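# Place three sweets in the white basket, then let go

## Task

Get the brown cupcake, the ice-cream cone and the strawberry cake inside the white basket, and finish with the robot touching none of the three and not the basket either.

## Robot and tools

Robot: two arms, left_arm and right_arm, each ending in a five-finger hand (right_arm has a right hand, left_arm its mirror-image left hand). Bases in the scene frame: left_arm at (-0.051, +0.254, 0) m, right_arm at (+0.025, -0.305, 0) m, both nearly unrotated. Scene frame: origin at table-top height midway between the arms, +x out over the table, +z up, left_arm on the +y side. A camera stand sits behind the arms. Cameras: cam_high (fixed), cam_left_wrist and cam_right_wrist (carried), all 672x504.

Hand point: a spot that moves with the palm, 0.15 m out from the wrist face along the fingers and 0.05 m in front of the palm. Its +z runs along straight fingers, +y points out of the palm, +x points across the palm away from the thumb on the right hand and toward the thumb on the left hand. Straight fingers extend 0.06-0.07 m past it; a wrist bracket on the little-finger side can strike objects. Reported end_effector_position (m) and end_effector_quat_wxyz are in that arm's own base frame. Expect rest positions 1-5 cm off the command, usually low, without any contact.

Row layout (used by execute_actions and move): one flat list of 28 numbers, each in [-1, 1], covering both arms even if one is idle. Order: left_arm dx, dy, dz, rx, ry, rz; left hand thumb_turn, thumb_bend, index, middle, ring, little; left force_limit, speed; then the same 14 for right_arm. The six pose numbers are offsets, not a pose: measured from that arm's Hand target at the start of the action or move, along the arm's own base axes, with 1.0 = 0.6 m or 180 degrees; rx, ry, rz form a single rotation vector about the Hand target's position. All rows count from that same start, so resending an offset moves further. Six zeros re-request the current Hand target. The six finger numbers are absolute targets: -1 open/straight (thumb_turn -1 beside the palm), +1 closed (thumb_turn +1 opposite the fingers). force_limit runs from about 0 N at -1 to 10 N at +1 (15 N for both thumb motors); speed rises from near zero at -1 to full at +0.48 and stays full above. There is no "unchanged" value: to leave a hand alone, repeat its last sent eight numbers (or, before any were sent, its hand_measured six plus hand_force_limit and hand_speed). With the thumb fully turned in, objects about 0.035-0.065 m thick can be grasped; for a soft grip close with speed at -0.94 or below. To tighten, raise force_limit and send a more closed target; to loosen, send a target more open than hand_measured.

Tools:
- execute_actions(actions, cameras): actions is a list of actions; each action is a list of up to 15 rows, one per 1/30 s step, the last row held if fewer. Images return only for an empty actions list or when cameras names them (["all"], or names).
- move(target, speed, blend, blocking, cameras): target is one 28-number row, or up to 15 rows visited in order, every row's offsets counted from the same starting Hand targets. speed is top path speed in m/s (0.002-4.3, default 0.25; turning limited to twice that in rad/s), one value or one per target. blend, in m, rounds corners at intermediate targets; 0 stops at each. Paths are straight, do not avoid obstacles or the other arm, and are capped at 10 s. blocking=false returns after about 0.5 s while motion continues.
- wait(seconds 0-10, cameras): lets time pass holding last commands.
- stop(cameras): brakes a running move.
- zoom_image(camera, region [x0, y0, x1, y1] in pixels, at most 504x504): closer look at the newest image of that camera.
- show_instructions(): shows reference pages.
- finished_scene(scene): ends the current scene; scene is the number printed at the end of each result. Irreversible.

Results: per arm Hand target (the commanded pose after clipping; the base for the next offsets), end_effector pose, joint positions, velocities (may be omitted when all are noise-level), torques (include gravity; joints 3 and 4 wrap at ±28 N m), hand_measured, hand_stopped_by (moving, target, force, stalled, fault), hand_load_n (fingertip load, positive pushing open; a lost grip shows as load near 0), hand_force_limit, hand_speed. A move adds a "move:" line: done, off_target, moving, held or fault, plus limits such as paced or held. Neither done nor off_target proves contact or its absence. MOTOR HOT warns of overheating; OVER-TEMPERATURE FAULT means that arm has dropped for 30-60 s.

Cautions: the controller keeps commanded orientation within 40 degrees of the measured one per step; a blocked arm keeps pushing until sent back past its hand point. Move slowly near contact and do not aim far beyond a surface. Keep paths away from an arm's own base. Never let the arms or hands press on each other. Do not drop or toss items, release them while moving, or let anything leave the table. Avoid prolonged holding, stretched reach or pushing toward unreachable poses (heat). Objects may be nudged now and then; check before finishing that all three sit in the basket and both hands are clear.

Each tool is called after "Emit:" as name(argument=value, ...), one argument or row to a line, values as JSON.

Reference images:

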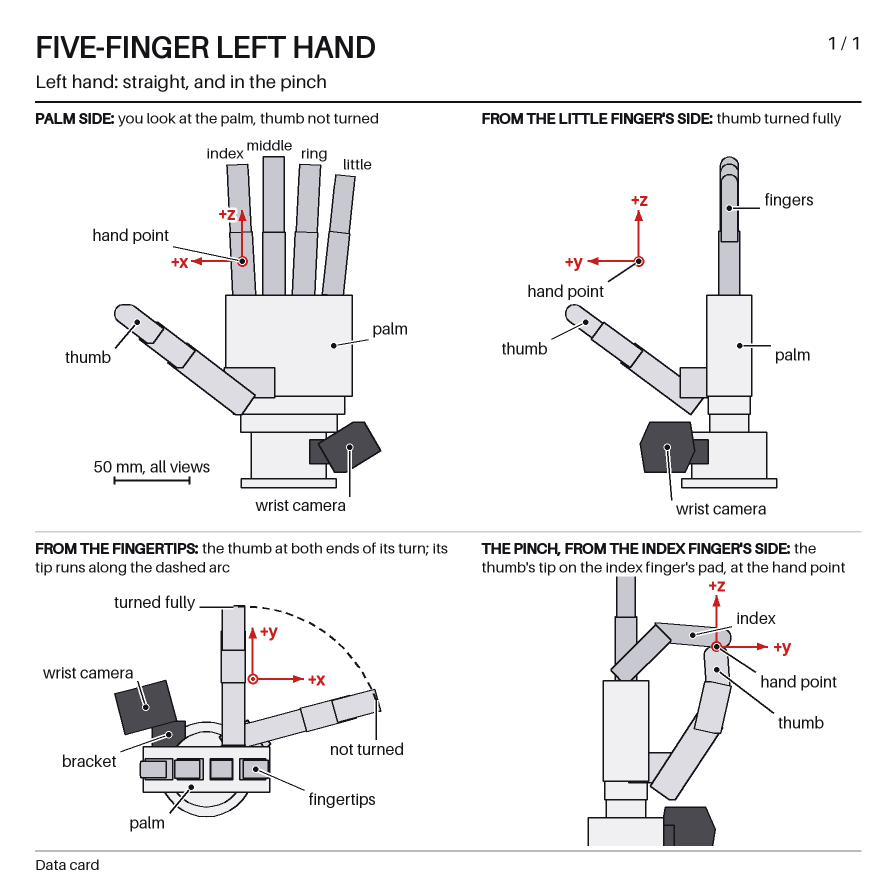

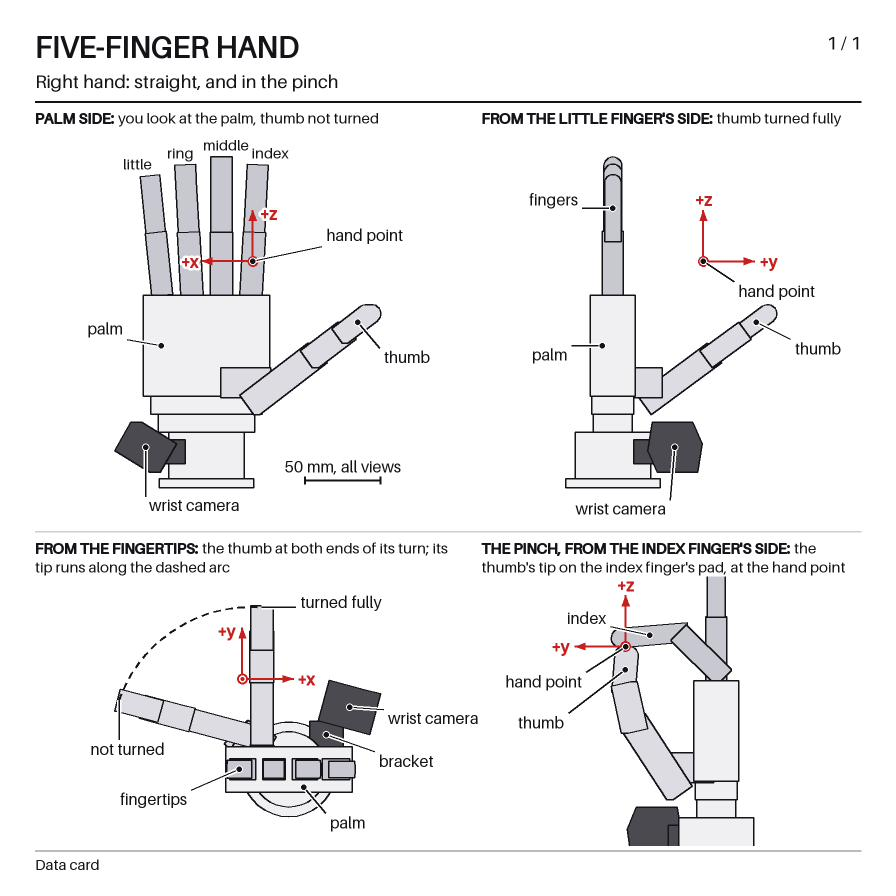

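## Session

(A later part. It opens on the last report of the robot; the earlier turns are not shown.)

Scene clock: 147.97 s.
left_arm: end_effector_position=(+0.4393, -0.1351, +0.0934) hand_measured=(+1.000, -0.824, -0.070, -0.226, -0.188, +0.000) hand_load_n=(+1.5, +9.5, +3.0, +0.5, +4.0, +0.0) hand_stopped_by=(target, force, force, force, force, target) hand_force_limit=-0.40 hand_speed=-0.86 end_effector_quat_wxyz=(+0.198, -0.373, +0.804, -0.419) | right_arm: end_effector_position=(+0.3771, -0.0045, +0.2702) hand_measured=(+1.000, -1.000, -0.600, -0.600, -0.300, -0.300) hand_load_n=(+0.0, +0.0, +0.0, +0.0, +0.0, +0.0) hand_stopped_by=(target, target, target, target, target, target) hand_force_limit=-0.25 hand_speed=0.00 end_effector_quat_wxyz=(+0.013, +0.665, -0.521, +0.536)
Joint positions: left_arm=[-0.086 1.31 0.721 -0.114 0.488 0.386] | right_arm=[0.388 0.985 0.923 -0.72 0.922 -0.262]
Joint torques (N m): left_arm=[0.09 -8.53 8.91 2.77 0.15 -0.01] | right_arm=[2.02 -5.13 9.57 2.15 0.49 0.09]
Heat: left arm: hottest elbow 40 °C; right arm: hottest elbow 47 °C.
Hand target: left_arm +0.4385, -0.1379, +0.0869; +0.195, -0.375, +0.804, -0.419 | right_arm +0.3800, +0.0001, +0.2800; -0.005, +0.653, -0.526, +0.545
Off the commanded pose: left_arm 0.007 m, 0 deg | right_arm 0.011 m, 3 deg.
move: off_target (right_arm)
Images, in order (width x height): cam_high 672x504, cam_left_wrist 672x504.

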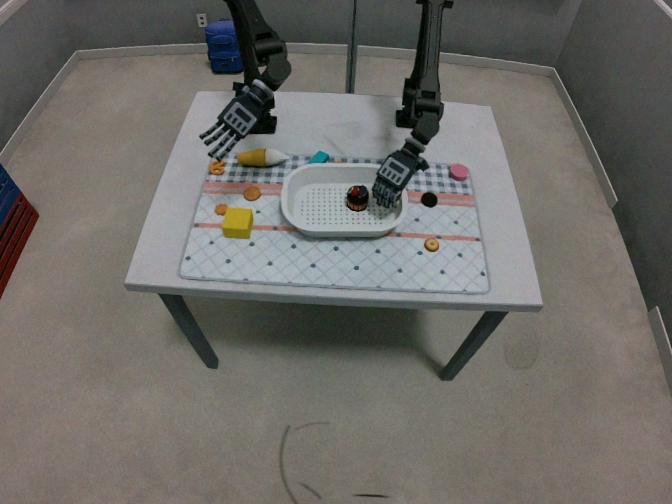

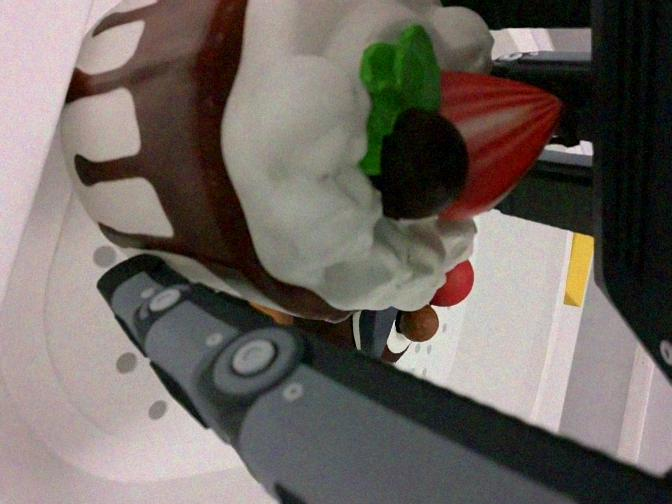

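Emit:
move(
  target=[
    [0,-0.015,-0.005,0,0,0,1,0.1,0.1,0.1,0.1,0.0,-0.4,-0.86, 0,0,0,0,0,0,1,-1,-0.6,-0.6,-0.3,-0.3,-0.25,0],
    [0,-0.015,-0.06,0,0,0,1,0.1,0.1,0.1,0.1,0.0,-0.4,-0.86, 0,0,0,0,0,0,1,-1,-0.6,-0.6,-0.3,-0.3,-0.25,0],
  ],
  cameras=["cam_high","cam_left_wrist"],
  speed=0.08,
)

Emit:
zoom_image(
  camera="cam_high",
  region=[280, 90, 430, 240],
)

Scene clock: 154.67 s.
left_arm: end_effector_position=(+0.4398, -0.1445, +0.0573) hand_measured=(+1.000, -0.824, -0.070, -0.226, -0.188, +0.000) hand_load_n=(+2.0, +9.5, +3.0, +0.5, +3.5, +0.0) hand_stopped_by=(target, force, force, force, force, target) hand_force_limit=-0.40 hand_speed=-0.86 end_effector_quat_wxyz=(+0.198, -0.373, +0.804, -0.419) | right_arm: end_effector_position=(+0.3771, -0.0045, +0.2702) hand_measured=(+1.000, -1.000, -0.600, -0.600, -0.300, -0.300) hand_load_n=(+0.0, +0.0, +0.0, +0.0, +0.0, +0.0) hand_stopped_by=(target, target, target, target, target, target) hand_force_limit=-0.25 hand_speed=0.00 end_effector_quat_wxyz=(+0.013, +0.665, -0.521, +0.536)
Joint positions: left_arm=[-0.112 1.388 0.675 0.019 0.469 0.367] | right_arm=[0.388 0.985 0.923 -0.72 0.922 -0.262]
Joint torques (N m): left_arm=[0.21 -9.35 8.24 2.78 0.14 0] | right_arm=[0.67 -5.36 9.36 2.07 0.55 0.13]
Heat: left arm: hottest elbow 40 °C; right arm: hottest elbow 47 °C.
Hand target: left_arm +0.4385, -0.1468, +0.0508; +0.195, -0.375, +0.804, -0.419 | right_arm +0.3800, +0.0001, +0.2800; -0.005, +0.653, -0.526, +0.545
Off the commanded pose: left_arm 0.007 m, 0 deg | right_arm 0.011 m, 3 deg.
move: off_target (right_arm)
Images, in order (width x height): cam_high 672x504, cam_left_wrist 672x504.

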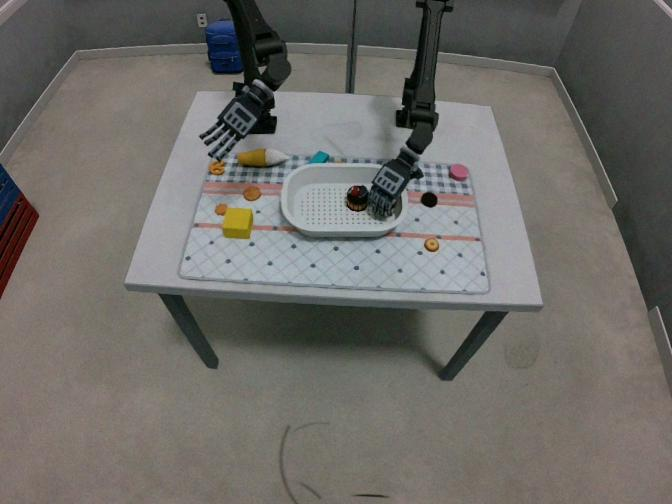

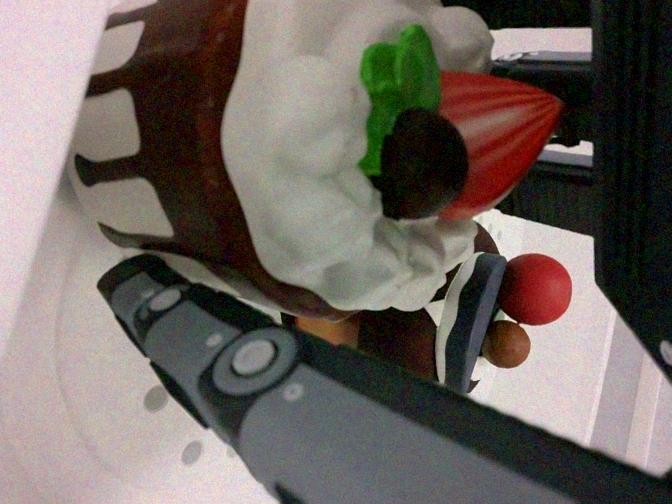

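Scaled by 3.360.

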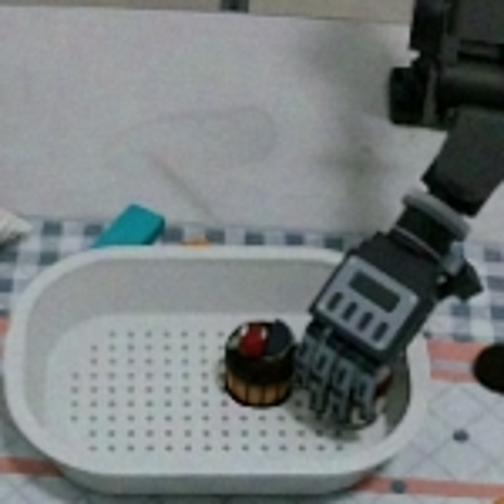

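Emit:
move(
  target=[
    [0,0.007,-0.02,0,0,0,1,0.1,0.1,0.1,0.1,0.0,-0.4,-0.86, 0,0,0,0,0,0,1,-1,-0.6,-0.6,-0.3,-0.3,-0.25,0],
  ],
  speed=0.05,
)

Scene clock: 158.77 s.
left_arm: end_effector_position=(+0.4411, -0.1459, +0.0497) hand_measured=(+1.000, -0.824, -0.070, -0.226, -0.188, +0.000) hand_load_n=(+2.0, +9.0, +3.0, +0.5, +3.5, +0.0) hand_stopped_by=(target, force, force, force, force, target) hand_force_limit=-0.40 hand_speed=-0.86 end_effector_quat_wxyz=(+0.199, -0.370, +0.803, -0.423) | right_arm: end_effector_position=(+0.3771, -0.0045, +0.2702) hand_measured=(+1.000, -1.000, -0.600, -0.600, -0.300, -0.300) hand_load_n=(+0.0, +0.0, +0.0, +0.0, +0.0, +0.0) hand_stopped_by=(target, target, target, target, target, target) hand_force_limit=-0.25 hand_speed=0.00 end_effector_quat_wxyz=(+0.013, +0.665, -0.521, +0.536)
Joint positions: left_arm=[-0.112 1.41 0.664 0.061 0.477 0.367] | right_arm=[0.388 0.985 0.923 -0.72 0.922 -0.262]
Joint torques (N m): left_arm=[1.03 -8.59 7.65 2.71 0.17 0.08] | right_arm=[1.61 -5.3 9.46 2.14 0.51 0.07]
Heat: left arm: hottest elbow 40 °C; right arm: hottest elbow 47 °C.
Hand target: left_arm +0.4385, -0.1426, +0.0389; +0.195, -0.375, +0.804, -0.419 | right_arm +0.3800, +0.0001, +0.2800; -0.005, +0.653, -0.526, +0.545
Off the commanded pose: left_arm 0.012 m, 1 deg | right_arm 0.011 m, 3 deg.
move: off_target (left_arm, right_arm)

Emit:
move(
  target=[0,0,0.014,0,0,0,1,-0.97,-0.4,-0.5,-0.5,-0.4,-0.4,-0.75, 0,0,0,0,0,0,1,-1,-0.6,-0.6,-0.3,-0.3,-0.25,0],
  cameras=["cam_high","cam_left_wrist"],
  speed=0.05,
)

Emit:
zoom_image(
  camera="cam_high",
  region=[280, 90, 430, 240],
)

Scene clock: 162.03 s.
left_arm: end_effector_position=(+0.4401, -0.1458, +0.0488) hand_measured=(+1.000, -0.970, -0.400, -0.500, -0.500, -0.400) hand_load_n=(+0.5, +0.0, +0.0, +0.0, +0.0, +0.0) hand_stopped_by=(target, target, target, target, target, target) hand_force_limit=-0.40 hand_speed=-0.75 end_effector_quat_wxyz=(+0.197, -0.371, +0.804, -0.422) | right_arm: end_effector_position=(+0.3771, -0.0045, +0.2702) hand_measured=(+1.000, -1.000, -0.600, -0.600, -0.300, -0.300) hand_load_n=(+0.0, +0.0, +0.0, +0.0, +0.0, +0.0) hand_stopped_by=(target, target, target, target, target, target) hand_force_limit=-0.25 hand_speed=0.00 end_effector_quat_wxyz=(+0.013, +0.665, -0.521, +0.536)
Joint positions: left_arm=[-0.112 1.411 0.664 0.056 0.477 0.367] | right_arm=[0.388 0.985 0.923 -0.72 0.922 -0.262]
Joint torques (N m): left_arm=[1.03 -10.17 8.55 1.54 0.17 0.08] | right_arm=[1.14 -5.6 9.39 2.14 0.54 0.1]
Heat: left arm: hottest elbow 40 °C; right arm: hottest elbow 47 °C.
Hand target: left_arm +0.4384, -0.1426, +0.0472; +0.195, -0.375, +0.804, -0.419 | right_arm +0.3800, +0.0001, +0.2800; -0.005, +0.653, -0.526, +0.545
Off the commanded pose: left_arm 0.004 m, 1 deg | right_arm 0.011 m, 3 deg.
move: off_target (right_arm)
Images, in order (width x height): cam_high 672x504, cam_left_wrist 672x504.

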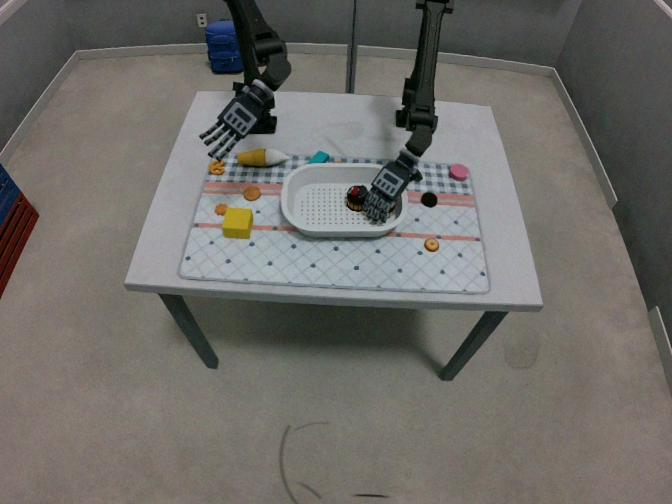

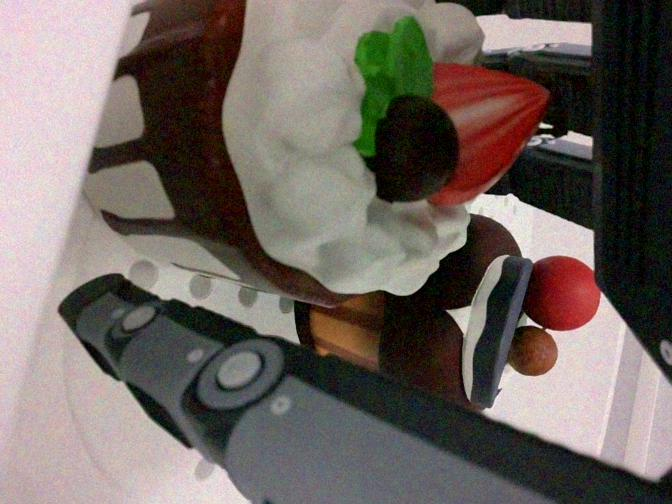

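Scaled by 3.360.

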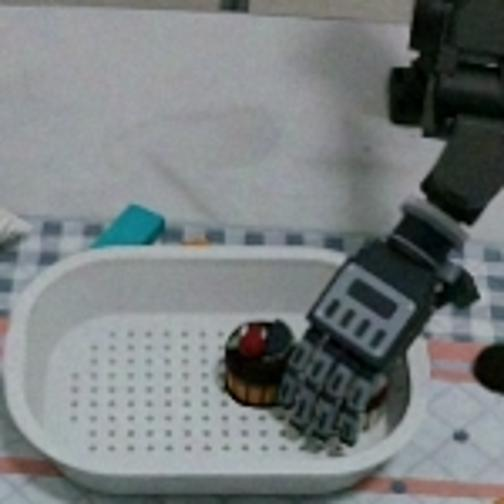

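Emit:
move(
  target=[
    [0,0,0.25,0,0,0,1,-0.97,-0.4,-0.5,-0.5,-0.4,-0.4,-0.75, -0.2,0.0833,-0.1333,0,0,0,1,-1,-0.6,-0.6,-0.3,-0.3,-0.25,0],
    [-0.1807,0.4877,0.338,0,0,0.222,1,-0.97,-0.4,-0.5,-0.5,-0.4,-0.4,-0.75, -0.2917,0.0967,-0.2333,0,0,0,1,-1,-0.6,-0.6,-0.3,-0.3,-0.25,0],
  ],
  cameras=["all"],
  speed=[0.15,0.3],
  blend=[0.02,0],
)

Emit:
zoom_image(
  camera="cam_high",
  region=[190, 70, 320, 200],
)

Scene clock: 173.23 s.
left_arm: end_effector_position=(+0.3243, +0.1410, +0.2318) hand_measured=(+1.000, -0.970, -0.400, -0.500, -0.500, -0.400) hand_load_n=(+0.0, +0.0, +0.0, +0.0, -0.5, +0.0) hand_stopped_by=(target, target, target, target, target, target) hand_force_limit=-0.40 hand_speed=-0.75 end_effector_quat_wxyz=(-0.313, +0.634, -0.626, +0.328) | right_arm: end_effector_position=(+0.2049, +0.0549, +0.1384) hand_measured=(+1.000, -1.000, -0.600, -0.600, -0.300, -0.300) hand_load_n=(+0.0, +0.0, +0.0, +0.0, +0.0, +0.0) hand_stopped_by=(target, target, target, target, target, target) hand_force_limit=-0.25 hand_speed=0.00 end_effector_quat_wxyz=(-0.004, +0.652, -0.528, +0.544)
Joint positions: left_arm=[0.716 0.884 0.831 -0.723 0.571 0.458] | right_arm=[1.031 0.969 0.605 -1.495 1.131 1.004]
Joint torques (N m): left_arm=[1.14 -4.37 15.17 1.43 0.37 0.19] | right_arm=[1.44 -1.73 7.66 -0.68 0.6 0.13]
Heat: left arm: hottest elbow 40 °C; right arm: hottest elbow 46 °C.
Hand target: left_arm +0.3300, +0.1499, +0.2500; -0.326, +0.627, -0.627, +0.327 | right_arm +0.2050, +0.0581, +0.1400; -0.005, +0.653, -0.526, +0.545
Off the commanded pose: left_arm 0.021 m, 2 deg | right_arm 0.004 m, 0 deg.
move: off_target (left_arm)

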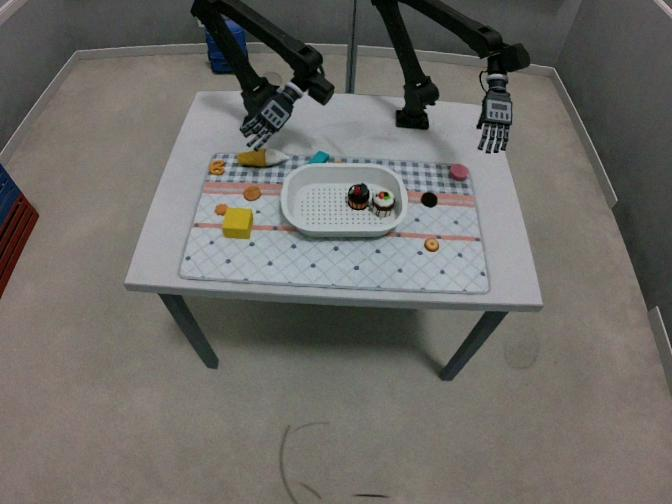

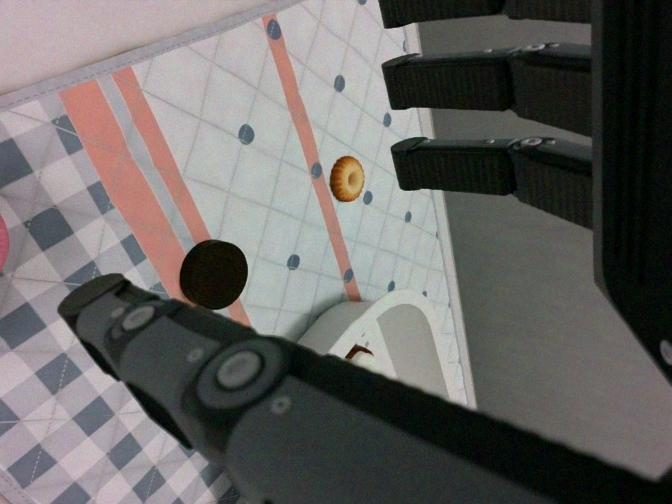

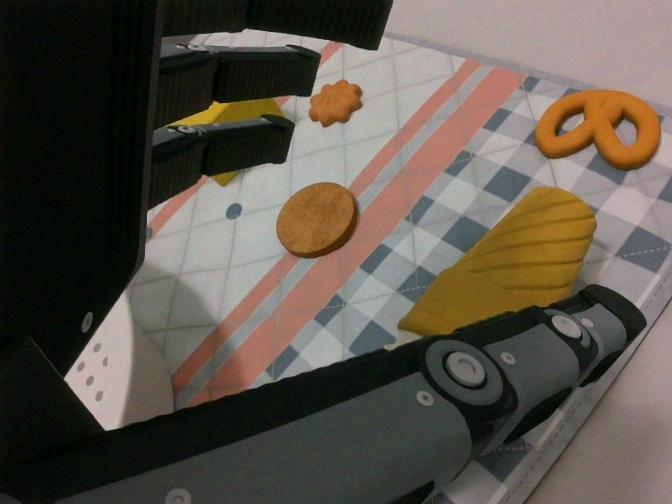

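Scaled by 3.877.

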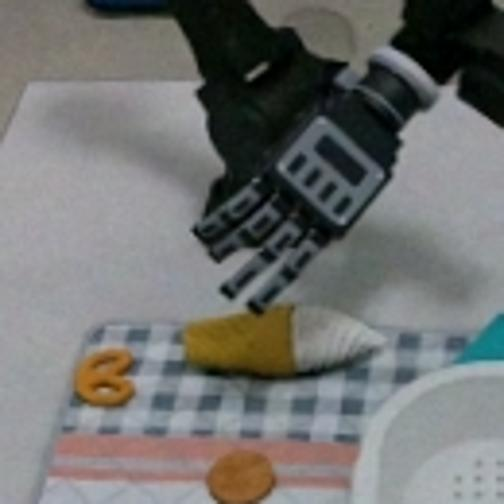

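Emit:
move(
  target=[0,0,0,0,0,0,1,-0.97,-0.4,-0.5,-0.5,-0.4,-0.4,-0.75, -0.0217,-0.0018,-0.1017,0,0,0,1,-1,-0.6,-0.6,-0.3,-0.3,-0.25,0],
  cameras=["cam_high","cam_right_wrist"],
  speed=0.12,
)

Emit:
zoom_image(
  camera="cam_high",
  region=[225, 110, 305, 190],
)

Scene clock: 181.33 s.
left_arm: end_effector_position=(+0.3243, +0.1410, +0.2318) hand_measured=(+1.000, -0.970, -0.400, -0.500, -0.500, -0.400) hand_load_n=(+0.0, +0.0, +0.0, +0.0, +0.0, +0.0) hand_stopped_by=(target, target, target, target, target, target) hand_force_limit=-0.40 hand_speed=-0.75 end_effector_quat_wxyz=(-0.313, +0.634, -0.626, +0.328) | right_arm: end_effector_position=(+0.1907, +0.0521, +0.0802) hand_measured=(+1.000, -1.000, -0.600, -0.600, -0.300, -0.300) hand_load_n=(+0.0, +0.0, +0.0, +0.0, +0.0, +0.0) hand_stopped_by=(target, target, target, target, target, target) hand_force_limit=-0.25 hand_speed=0.00 end_effector_quat_wxyz=(+0.002, +0.655, -0.524, +0.545)
Joint positions: left_arm=[0.716 0.884 0.831 -0.723 0.571 0.458] | right_arm=[1.088 1.085 0.49 -1.388 1.112 1.125]
Joint torques (N m): left_arm=[1.08 -4.13 15.15 1.4 0.37 0.17] | right_arm=[0.97 -1.9 6.41 -0.34 0.45 0.16]
Heat: left arm: hottest elbow 42 °C; right arm: hottest elbow 45 °C.
Hand target: left_arm +0.3300, +0.1499, +0.2500; -0.326, +0.627, -0.627, +0.327 | right_arm +0.1920, +0.0570, +0.0790; -0.005, +0.653, -0.526, +0.545
Off the commanded pose: left_arm 0.021 m, 2 deg | right_arm 0.005 m, 1 deg.
move: off_target (left_arm)
Images, in order (width x height): cam_high 672x504, cam_right_wrist 672x504.

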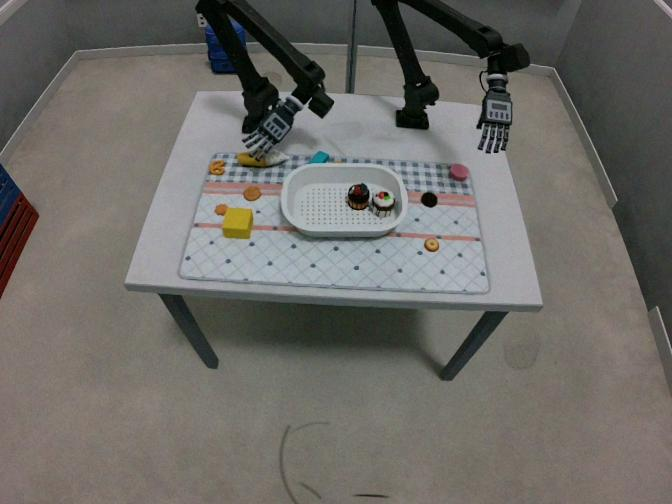

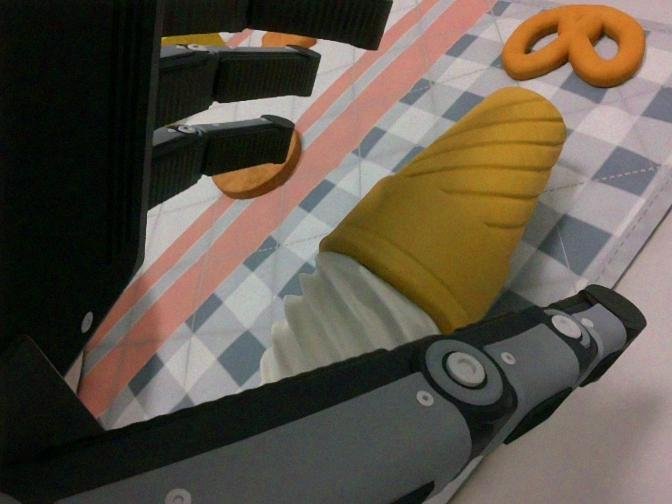

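Scaled by 6.300.

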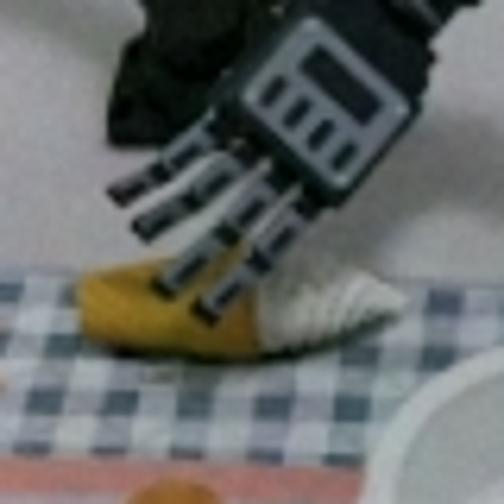

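Emit:
move(
  target=[0,0,0,0,0,0,1,-0.97,-0.4,-0.5,-0.5,-0.4,-0.4,-0.75, 0.0025,0.002,-0.09,0,0,0,1,-1,-0.6,-0.6,-0.3,-0.3,-0.25,0],
  cameras=["cam_high","cam_right_wrist"],
  speed=0.08,
)

Emit:
zoom_image(
  camera="cam_high",
  region=[225, 110, 305, 190],
)

Scene clock: 190.37 s.
left_arm: end_effector_position=(+0.3243, +0.1410, +0.2318) hand_measured=(+1.000, -0.970, -0.400, -0.500, -0.500, -0.400) hand_load_n=(+0.0, +0.0, +0.0, +0.0, +0.0, +0.0) hand_stopped_by=(target, target, target, target, target, target) hand_force_limit=-0.40 hand_speed=-0.75 end_effector_quat_wxyz=(-0.313, +0.634, -0.626, +0.328) | right_arm: end_effector_position=(+0.1940, +0.0554, +0.0287) hand_measured=(+1.000, -1.000, -0.600, -0.600, -0.300, -0.300) hand_load_n=(+0.0, +0.0, +0.0, +0.0, +1.5, +0.0) hand_stopped_by=(target, target, target, target, target, target) hand_force_limit=-0.25 hand_speed=0.00 end_effector_quat_wxyz=(-0.004, +0.652, -0.524, +0.548)
Joint positions: left_arm=[0.716 0.884 0.831 -0.723 0.571 0.458] | right_arm=[1.089 1.242 0.419 -1.153 1.122 1.129]
Joint torques (N m): left_arm=[1.08 -4.19 15.16 1.46 0.38 0.16] | right_arm=[-0.26 -1.73 4.9 -0.05 0.18 -0.01]
Heat: left arm: hottest elbow 44 °C; right arm: hottest elbow 44 °C.
Hand target: left_arm +0.3300, +0.1499, +0.2500; -0.326, +0.627, -0.627, +0.327 | right_arm +0.1935, +0.0582, +0.0249; -0.005, +0.653, -0.526, +0.545
Off the commanded pose: left_arm 0.021 m, 2 deg | right_arm 0.005 m, 1 deg.
move: off_target (left_arm)
Images, in order (width x height): cam_high 672x504, cam_right_wrist 672x504.

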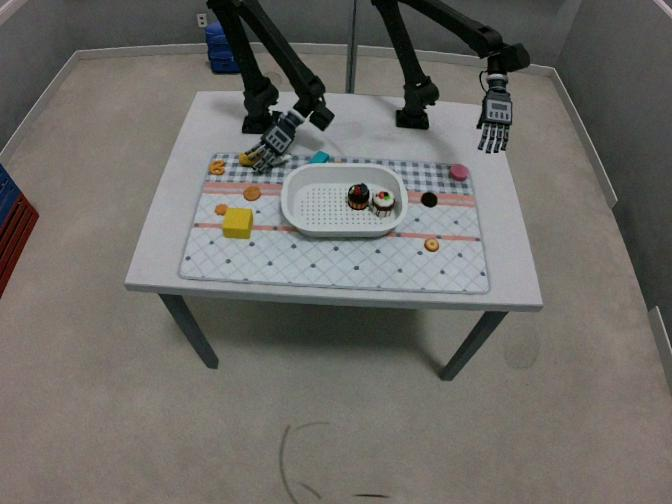

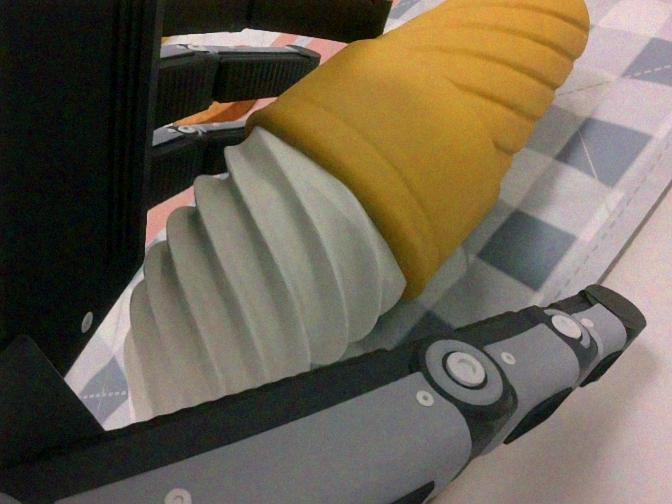

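Scaled by 6.300.

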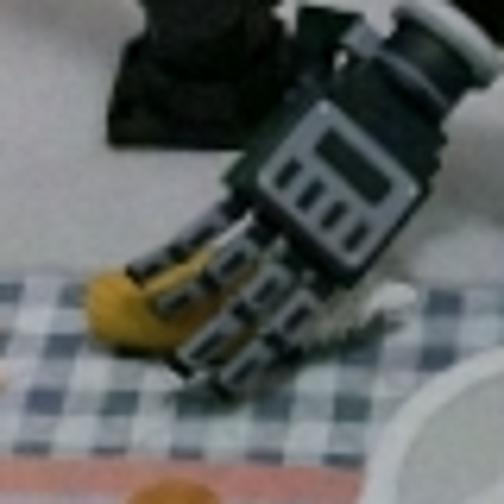

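Emit:
move(
  target=[
    [0,0,0,0,0,0,1,-0.97,-0.4,-0.5,-0.5,-0.4,-0.4,-0.75, 0.008,0.001,-0.004,0,0,0,1,-1,-0.6,-0.6,-0.9,-0.9,-0.25,-0.5],
    [0,0,0,0,0,0,1,-0.97,-0.4,-0.5,-0.5,-0.4,-0.4,-0.75, 0.008,0.001,-0.004,0,0,0,1,0.3,0.2,0.2,-0.9,-0.9,-0.25,-0.86],
  ],
  cameras=["cam_high","cam_right_wrist"],
  speed=0.05,
)

Emit:
zoom_image(
  camera="cam_high",
  region=[225, 110, 305, 190],
)

Scene clock: 198.83 s.
left_arm: end_effector_position=(+0.3243, +0.1410, +0.2318) hand_measured=(+1.000, -0.970, -0.400, -0.500, -0.500, -0.400) hand_load_n=(+0.0, +0.0, +0.0, +0.0, +0.0, +0.0) hand_stopped_by=(target, target, target, target, target, target) hand_force_limit=-0.40 hand_speed=-0.75 end_effector_quat_wxyz=(-0.313, +0.634, -0.626, +0.328) | right_arm: end_effector_position=(+0.1969, +0.0602, +0.0235) hand_measured=(+1.000, -0.770, -0.096, -0.160, -0.900, -0.900) hand_load_n=(-0.5, +9.5, +5.5, +1.0, +0.0, +0.0) hand_stopped_by=(target, force, force, force, target, target) hand_force_limit=-0.25 hand_speed=-0.86 end_effector_quat_wxyz=(-0.009, +0.654, -0.526, +0.544)
Joint positions: left_arm=[0.716 0.884 0.831 -0.723 0.571 0.458] | right_arm=[1.082 1.252 0.418 -1.103 1.118 1.097]
Joint torques (N m): left_arm=[1.03 -4.19 15.2 1.37 0.37 0.17] | right_arm=[-0.26 -2.55 4.7 -0.09 0.71 -0.13]
Heat: left arm: hottest elbow 45 °C; right arm: hottest elbow 43 °C.
Hand target: left_arm +0.3300, +0.1499, +0.2500; -0.326, +0.627, -0.627, +0.327 | right_arm +0.1983, +0.0588, +0.0226; -0.005, +0.653, -0.525, +0.545
Off the commanded pose: left_arm 0.021 m, 2 deg | right_arm 0.002 m, 1 deg.
move: off_target (left_arm)
Images, in order (width x height): cam_high 672x504, cam_right_wrist 672x504.

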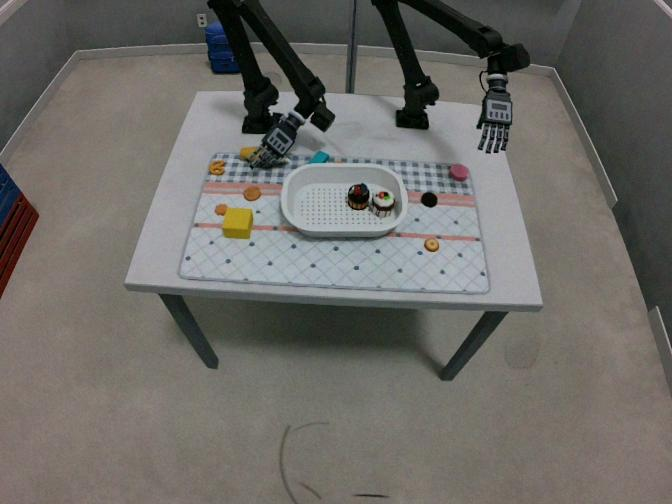

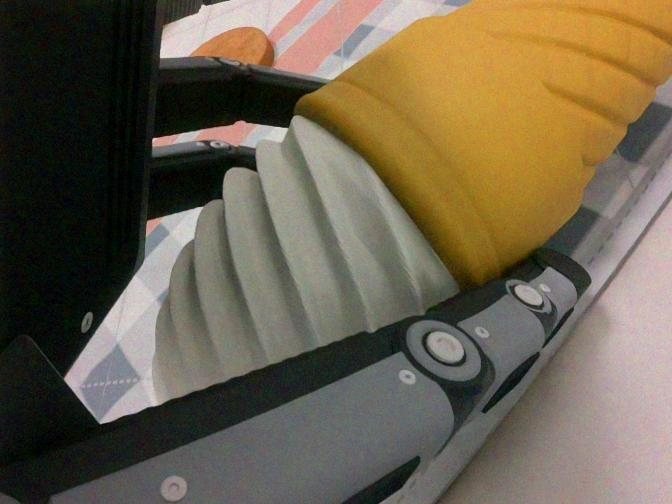

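Scaled by 6.300.

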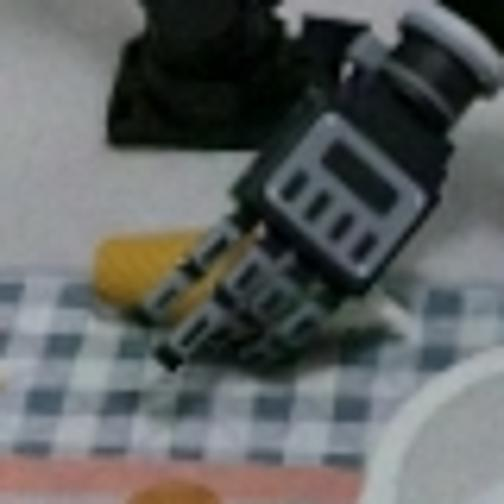

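Emit:
move(
  target=[0,0,0,0,0,0,1,-0.97,-0.4,-0.5,-0.5,-0.4,-0.4,-0.75, 0,0,0.1,0,0,0,1,0.3,0.2,0.2,-0.9,-0.9,-0.25,-0.86],
  cameras=["cam_high","cam_right_wrist"],
  speed=0.08,
)

Emit:
zoom_image(
  camera="cam_high",
  region=[225, 90, 325, 190],
)

Scene clock: 204.13 s.
left_arm: end_effector_position=(+0.3243, +0.1410, +0.2318) hand_measured=(+1.000, -0.970, -0.400, -0.500, -0.500, -0.400) hand_load_n=(+0.0, +0.0, +0.0, +0.0, -0.5, +0.0) hand_stopped_by=(target, target, target, target, target, target) hand_force_limit=-0.40 hand_speed=-0.75 end_effector_quat_wxyz=(-0.313, +0.634, -0.626, +0.328) | right_arm: end_effector_position=(+0.1908, +0.0456, +0.0698) hand_measured=(+1.000, -0.770, -0.096, -0.160, -0.900, -0.900) hand_load_n=(+0.0, +9.5, +5.5, +1.0, +0.0, +0.0) hand_stopped_by=(target, force, force, force, target, target) hand_force_limit=-0.25 hand_speed=-0.86 end_effector_quat_wxyz=(+0.011, +0.659, -0.517, +0.546)
Joint positions: left_arm=[0.716 0.884 0.831 -0.723 0.571 0.458] | right_arm=[1.072 1.099 0.463 -1.332 1.119 1.082]
Joint torques (N m): left_arm=[1.08 -4.19 15.13 1.44 0.37 0.16] | right_arm=[0.09 -3.49 9.03 -1.24 0.65 -0.01]
Heat: left arm: hottest elbow 46 °C; right arm: hottest elbow 43 °C.
Hand target: left_arm +0.3300, +0.1499, +0.2500; -0.326, +0.627, -0.627, +0.327 | right_arm +0.1983, +0.0588, +0.0826; -0.005, +0.653, -0.526, +0.545
Off the commanded pose: left_arm 0.021 m, 2 deg | right_arm 0.020 m, 2 deg.
move: off_target (left_arm, right_arm)
Images, in order (width x height): cam_high 672x504, cam_right_wrist 672x504.

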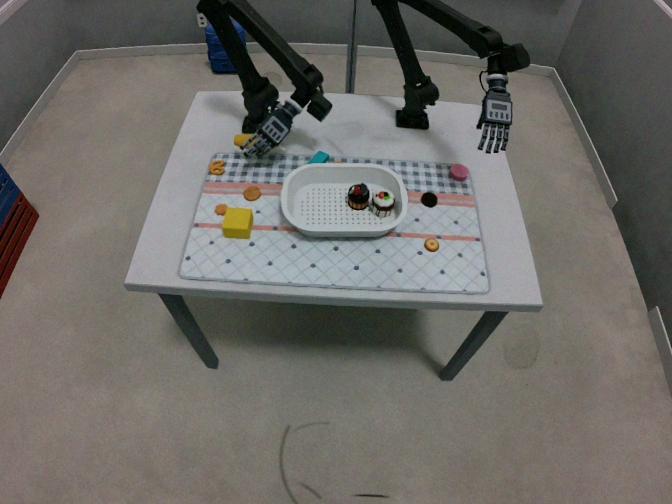

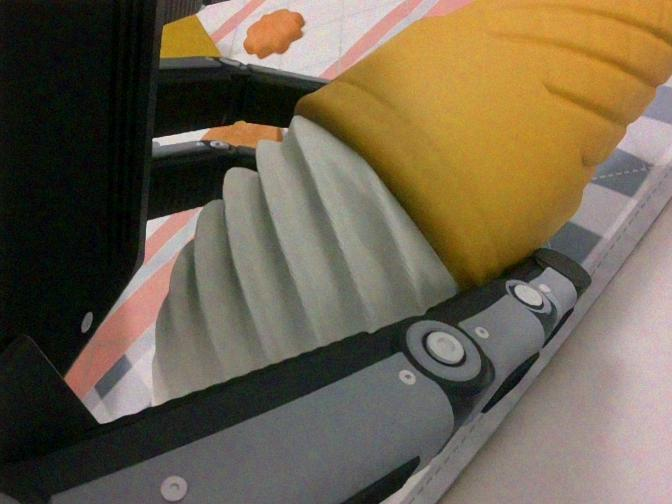

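Scaled by 5.040.

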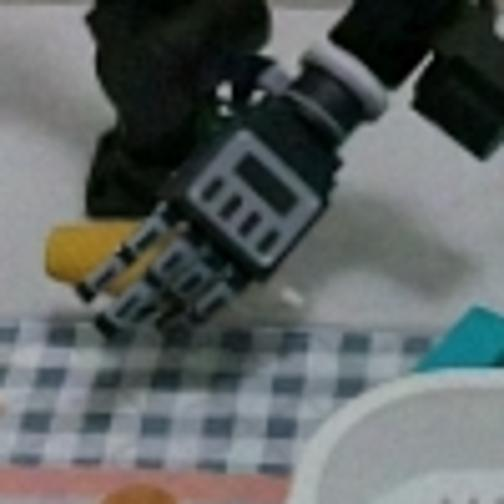

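Emit:
move(
  target=[
    [0,0,0,0,0,0,1,-0.97,-0.4,-0.5,-0.5,-0.4,-0.4,-0.75, 0.0833,0,0.11,0,0,0,1,0.3,0.2,0.2,-0.9,-0.9,-0.25,-0.86],
    [0,0,0,0,0,0,1,-0.97,-0.4,-0.5,-0.5,-0.4,-0.4,-0.75, 0.3847,0.3585,0.129,0,0,0,1,0.3,0.2,0.2,-0.9,-0.9,-0.25,-0.86],
    [0,0,0,0,0,0,1,-0.97,-0.4,-0.5,-0.5,-0.4,-0.4,-0.75, 0.3847,0.3585,0.015,0,0,-0.1111,1,0.3,0.2,0.2,-0.9,-0.9,-0.25,-0.86],
  ],
  cameras=["cam_high","cam_right_wrist"],
  speed=[0.12,0.15,0.1],
  blend=[0.015,0.02,0],
)

Emit:
zoom_image(
  camera="cam_high",
  region=[260, 90, 430, 260],
)

Scene clock: 236.13 s.
left_arm: end_effector_position=(+0.3243, +0.1410, +0.2318) hand_measured=(+1.000, -0.970, -0.400, -0.500, -0.500, -0.400) hand_load_n=(+0.0, +0.0, +0.0, +0.0, +0.0, +0.0) hand_stopped_by=(target, target, target, target, target, target) hand_force_limit=-0.40 hand_speed=-0.75 end_effector_quat_wxyz=(-0.313, +0.634, -0.626, +0.328) | right_arm: end_effector_position=(+0.4181, +0.2672, +0.0802) hand_measured=(+1.000, -0.770, -0.096, -0.160, -0.900, -0.900) hand_load_n=(+0.0, +9.5, +6.0, +1.0, +0.0, +0.0) hand_stopped_by=(target, force, force, force, target, target) hand_force_limit=-0.25 hand_speed=-0.86 end_effector_quat_wxyz=(-0.092, -0.567, +0.620, -0.535)
Joint positions: left_arm=[0.716 0.884 0.831 -0.723 0.571 0.458] | right_arm=[0.851 2.002 1.548 -1.67 1.066 1.273]
Joint torques (N m): left_arm=[1.03 -4.19 15.17 1.44 0.36 0.17] | right_arm=[-0.38 -15.38 9.81 -1.57 0.53 0.11]
Heat: left arm: hottest elbow 49 °C; right arm: hottest elbow 45 °C.
Hand target: left_arm +0.3300, +0.1499, +0.2500; -0.326, +0.627, -0.627, +0.327 | right_arm +0.4291, +0.2737, +0.0915; -0.090, -0.552, +0.631, -0.537
Off the commanded pose: left_arm 0.021 m, 2 deg | right_arm 0.017 m, 2 deg.
joint sent to its limit (right arm) — joint 4 (wrist pitch), lower limit. The joint targets still meet the commanded pose.
move: off_target (left_arm, right_arm)
Images, in order (width x height): cam_high 672x504, cam_right_wrist 672x504.

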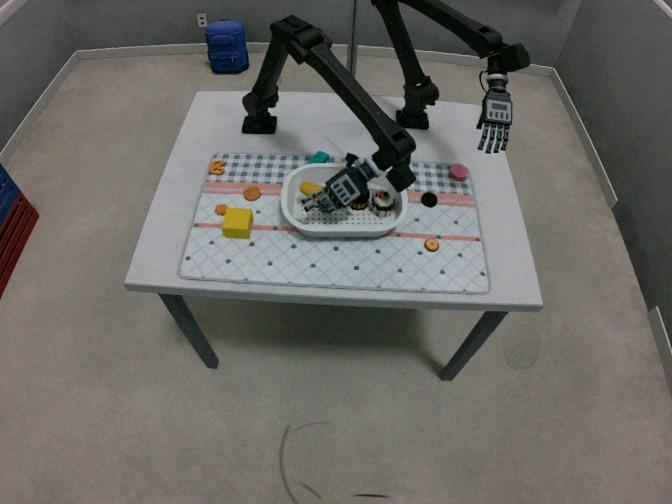

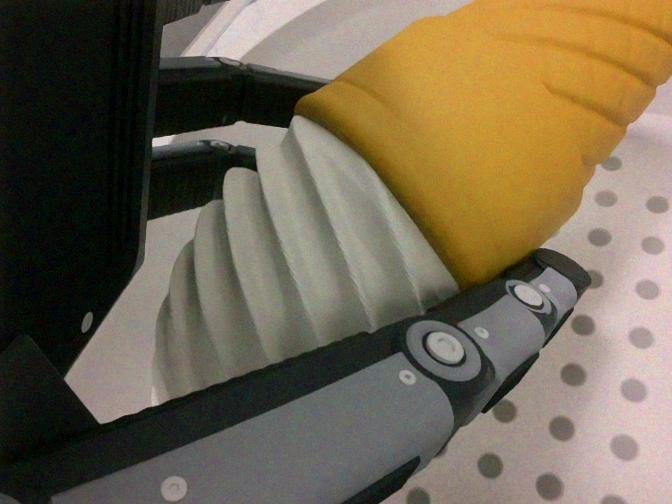

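Scaled by 2.965.

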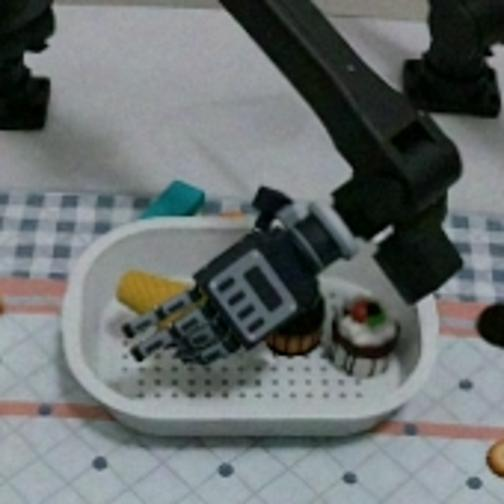

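Emit:
move(
  target=[0,0,0,0,0,0,1,-0.97,-0.4,-0.5,-0.5,-0.4,-0.4,-0.75, 0.0067,0,-0.065,0,0,0,1,0.3,0.2,0.2,-0.9,-0.9,-0.25,-0.86],
  cameras=["cam_high","cam_right_wrist"],
  speed=0.07,
)

Emit:
zoom_image(
  camera="cam_high",
  region=[260, 90, 430, 260],
)

Scene clock: 241.50 s.
left_arm: end_effector_position=(+0.3243, +0.1410, +0.2318) hand_measured=(+1.000, -0.970, -0.400, -0.500, -0.500, -0.400) hand_load_n=(+0.0, +0.0, +0.0, +0.0, +0.0, -0.5) hand_stopped_by=(target, target, target, target, target, target) hand_force_limit=-0.40 hand_speed=-0.75 end_effector_quat_wxyz=(-0.313, +0.634, -0.626, +0.328) | right_arm: end_effector_position=(+0.4194, +0.2657, +0.0447) hand_measured=(+1.000, -0.770, -0.096, -0.160, -0.900, -0.900) hand_load_n=(+0.0, +10.0, +6.0, +1.0, +0.0, +0.0) hand_stopped_by=(target, force, force, force, target, target) hand_force_limit=-0.25 hand_speed=-0.86 end_effector_quat_wxyz=(-0.108, -0.564, +0.617, -0.538)
Joint positions: left_arm=[0.716 0.884 0.831 -0.723 0.571 0.458] | right_arm=[0.847 2.074 1.548 -1.653 1.066 1.303]
Joint torques (N m): left_arm=[1.2 -4.13 15.17 1.43 0.37 0.16] | right_arm=[-0.85 -16.21 8.84 -0.72 0.56 0.15]
Heat: left arm: hottest elbow 49 °C; right arm: hottest elbow 44 °C.
Hand target: left_arm +0.3300, +0.1499, +0.2500; -0.326, +0.627, -0.627, +0.327 | right_arm +0.4331, +0.2738, +0.0526; -0.090, -0.552, +0.631, -0.537
Off the commanded pose: left_arm 0.021 m, 2 deg | right_arm 0.018 m, 3 deg.
move: off_target (left_arm, right_arm)
Images, in order (width x height): cam_high 672x504, cam_right_wrist 672x504.

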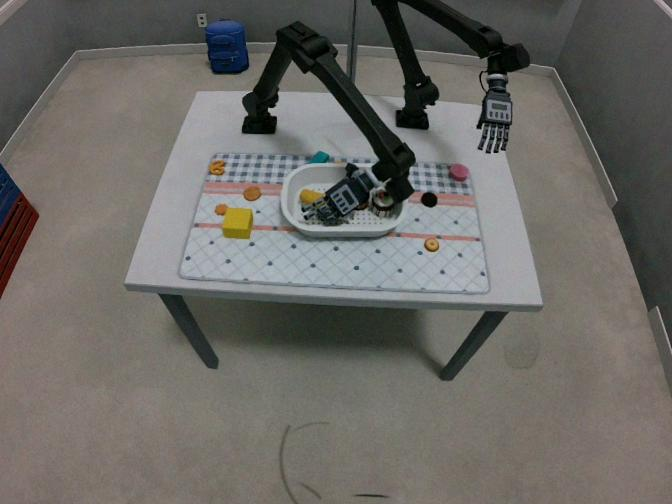

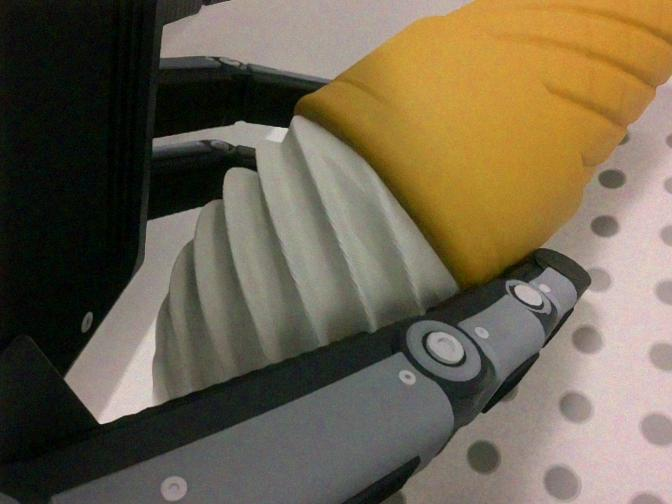

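Scaled by 2.965.

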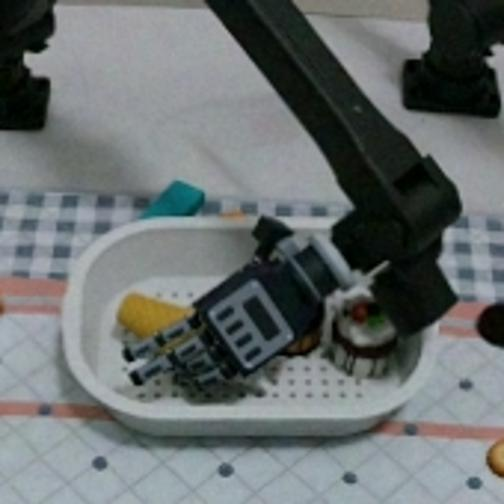

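Emit:
move(
  target=[0,0,0,0,0,0,1,-0.97,-0.4,-0.5,-0.5,-0.4,-0.4,-0.75, 0.0,0,-0.016,0,0,0,1,0.3,0.2,0.2,-0.9,-0.9,-0.25,-0.86],
  cameras=["cam_high","cam_right_wrist"],
  speed=0.05,
)

Emit:
zoom_image(
  camera="cam_high",
  region=[260, 90, 430, 260],
)

Scene clock: 245.13 s.
left_arm: end_effector_position=(+0.3243, +0.1410, +0.2318) hand_measured=(+1.000, -0.970, -0.400, -0.500, -0.500, -0.400) hand_load_n=(+0.0, +0.0, +0.0, +0.0, +0.0, +0.0) hand_stopped_by=(target, target, target, target, target, target) hand_force_limit=-0.40 hand_speed=-0.75 end_effector_quat_wxyz=(-0.313, +0.634, -0.626, +0.328) | right_arm: end_effector_position=(+0.4214, +0.2679, +0.0412) hand_measured=(+1.000, -0.770, -0.096, -0.160, -0.900, -0.900) hand_load_n=(-0.5, +9.5, +5.0, +1.5, +0.0, +0.0) hand_stopped_by=(target, force, force, force, target, target) hand_force_limit=-0.25 hand_speed=-0.86 end_effector_quat_wxyz=(-0.103, -0.562, +0.620, -0.538)
Joint positions: left_arm=[0.716 0.884 0.831 -0.723 0.571 0.458] | right_arm=[0.847 2.077 1.548 -1.636 1.066 1.304]
Joint torques (N m): left_arm=[1.14 -4.31 15.13 1.43 0.38 0.17] | right_arm=[0.09 -15.68 8.4 -0.53 0.56 0.11]
Heat: left arm: hottest elbow 49 °C; right arm: hottest elbow 44 °C.
Hand target: left_arm +0.3300, +0.1499, +0.2500; -0.326, +0.627, -0.627, +0.327 | right_arm +0.4331, +0.2738, +0.0430; -0.090, -0.552, +0.631, -0.537
Off the commanded pose: left_arm 0.021 m, 2 deg | right_arm 0.013 m, 2 deg.
move: off_target (left_arm, right_arm)
Images, in order (width x height): cam_high 672x504, cam_right_wrist 672x504.

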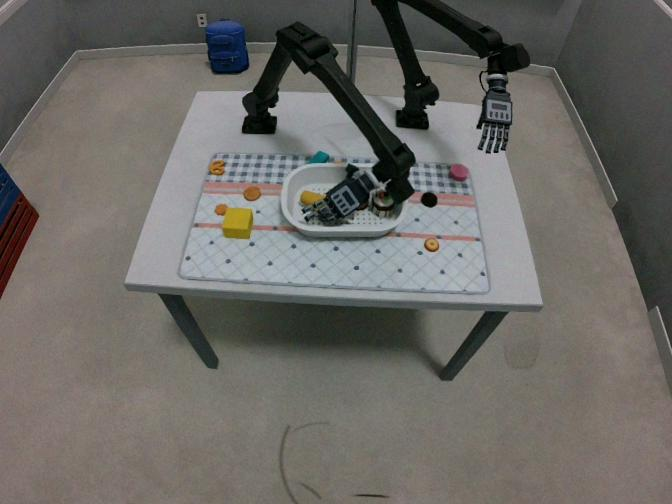

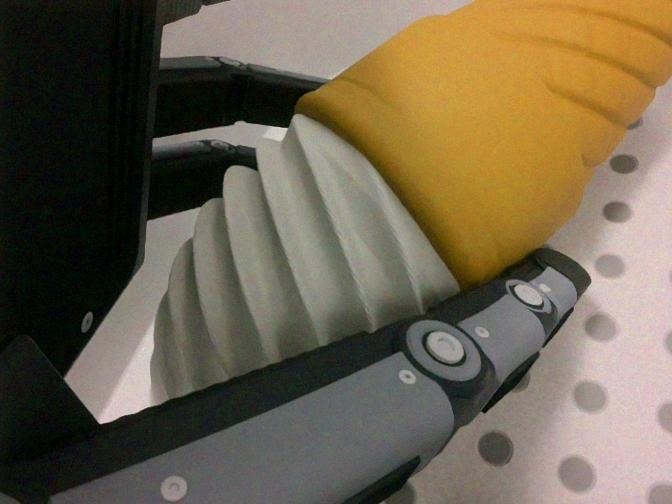

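Scaled by 2.965.

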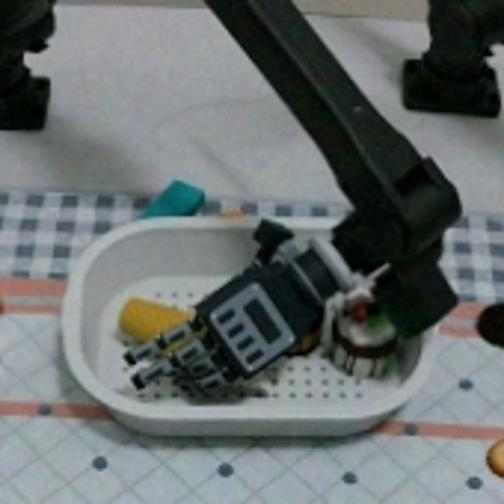

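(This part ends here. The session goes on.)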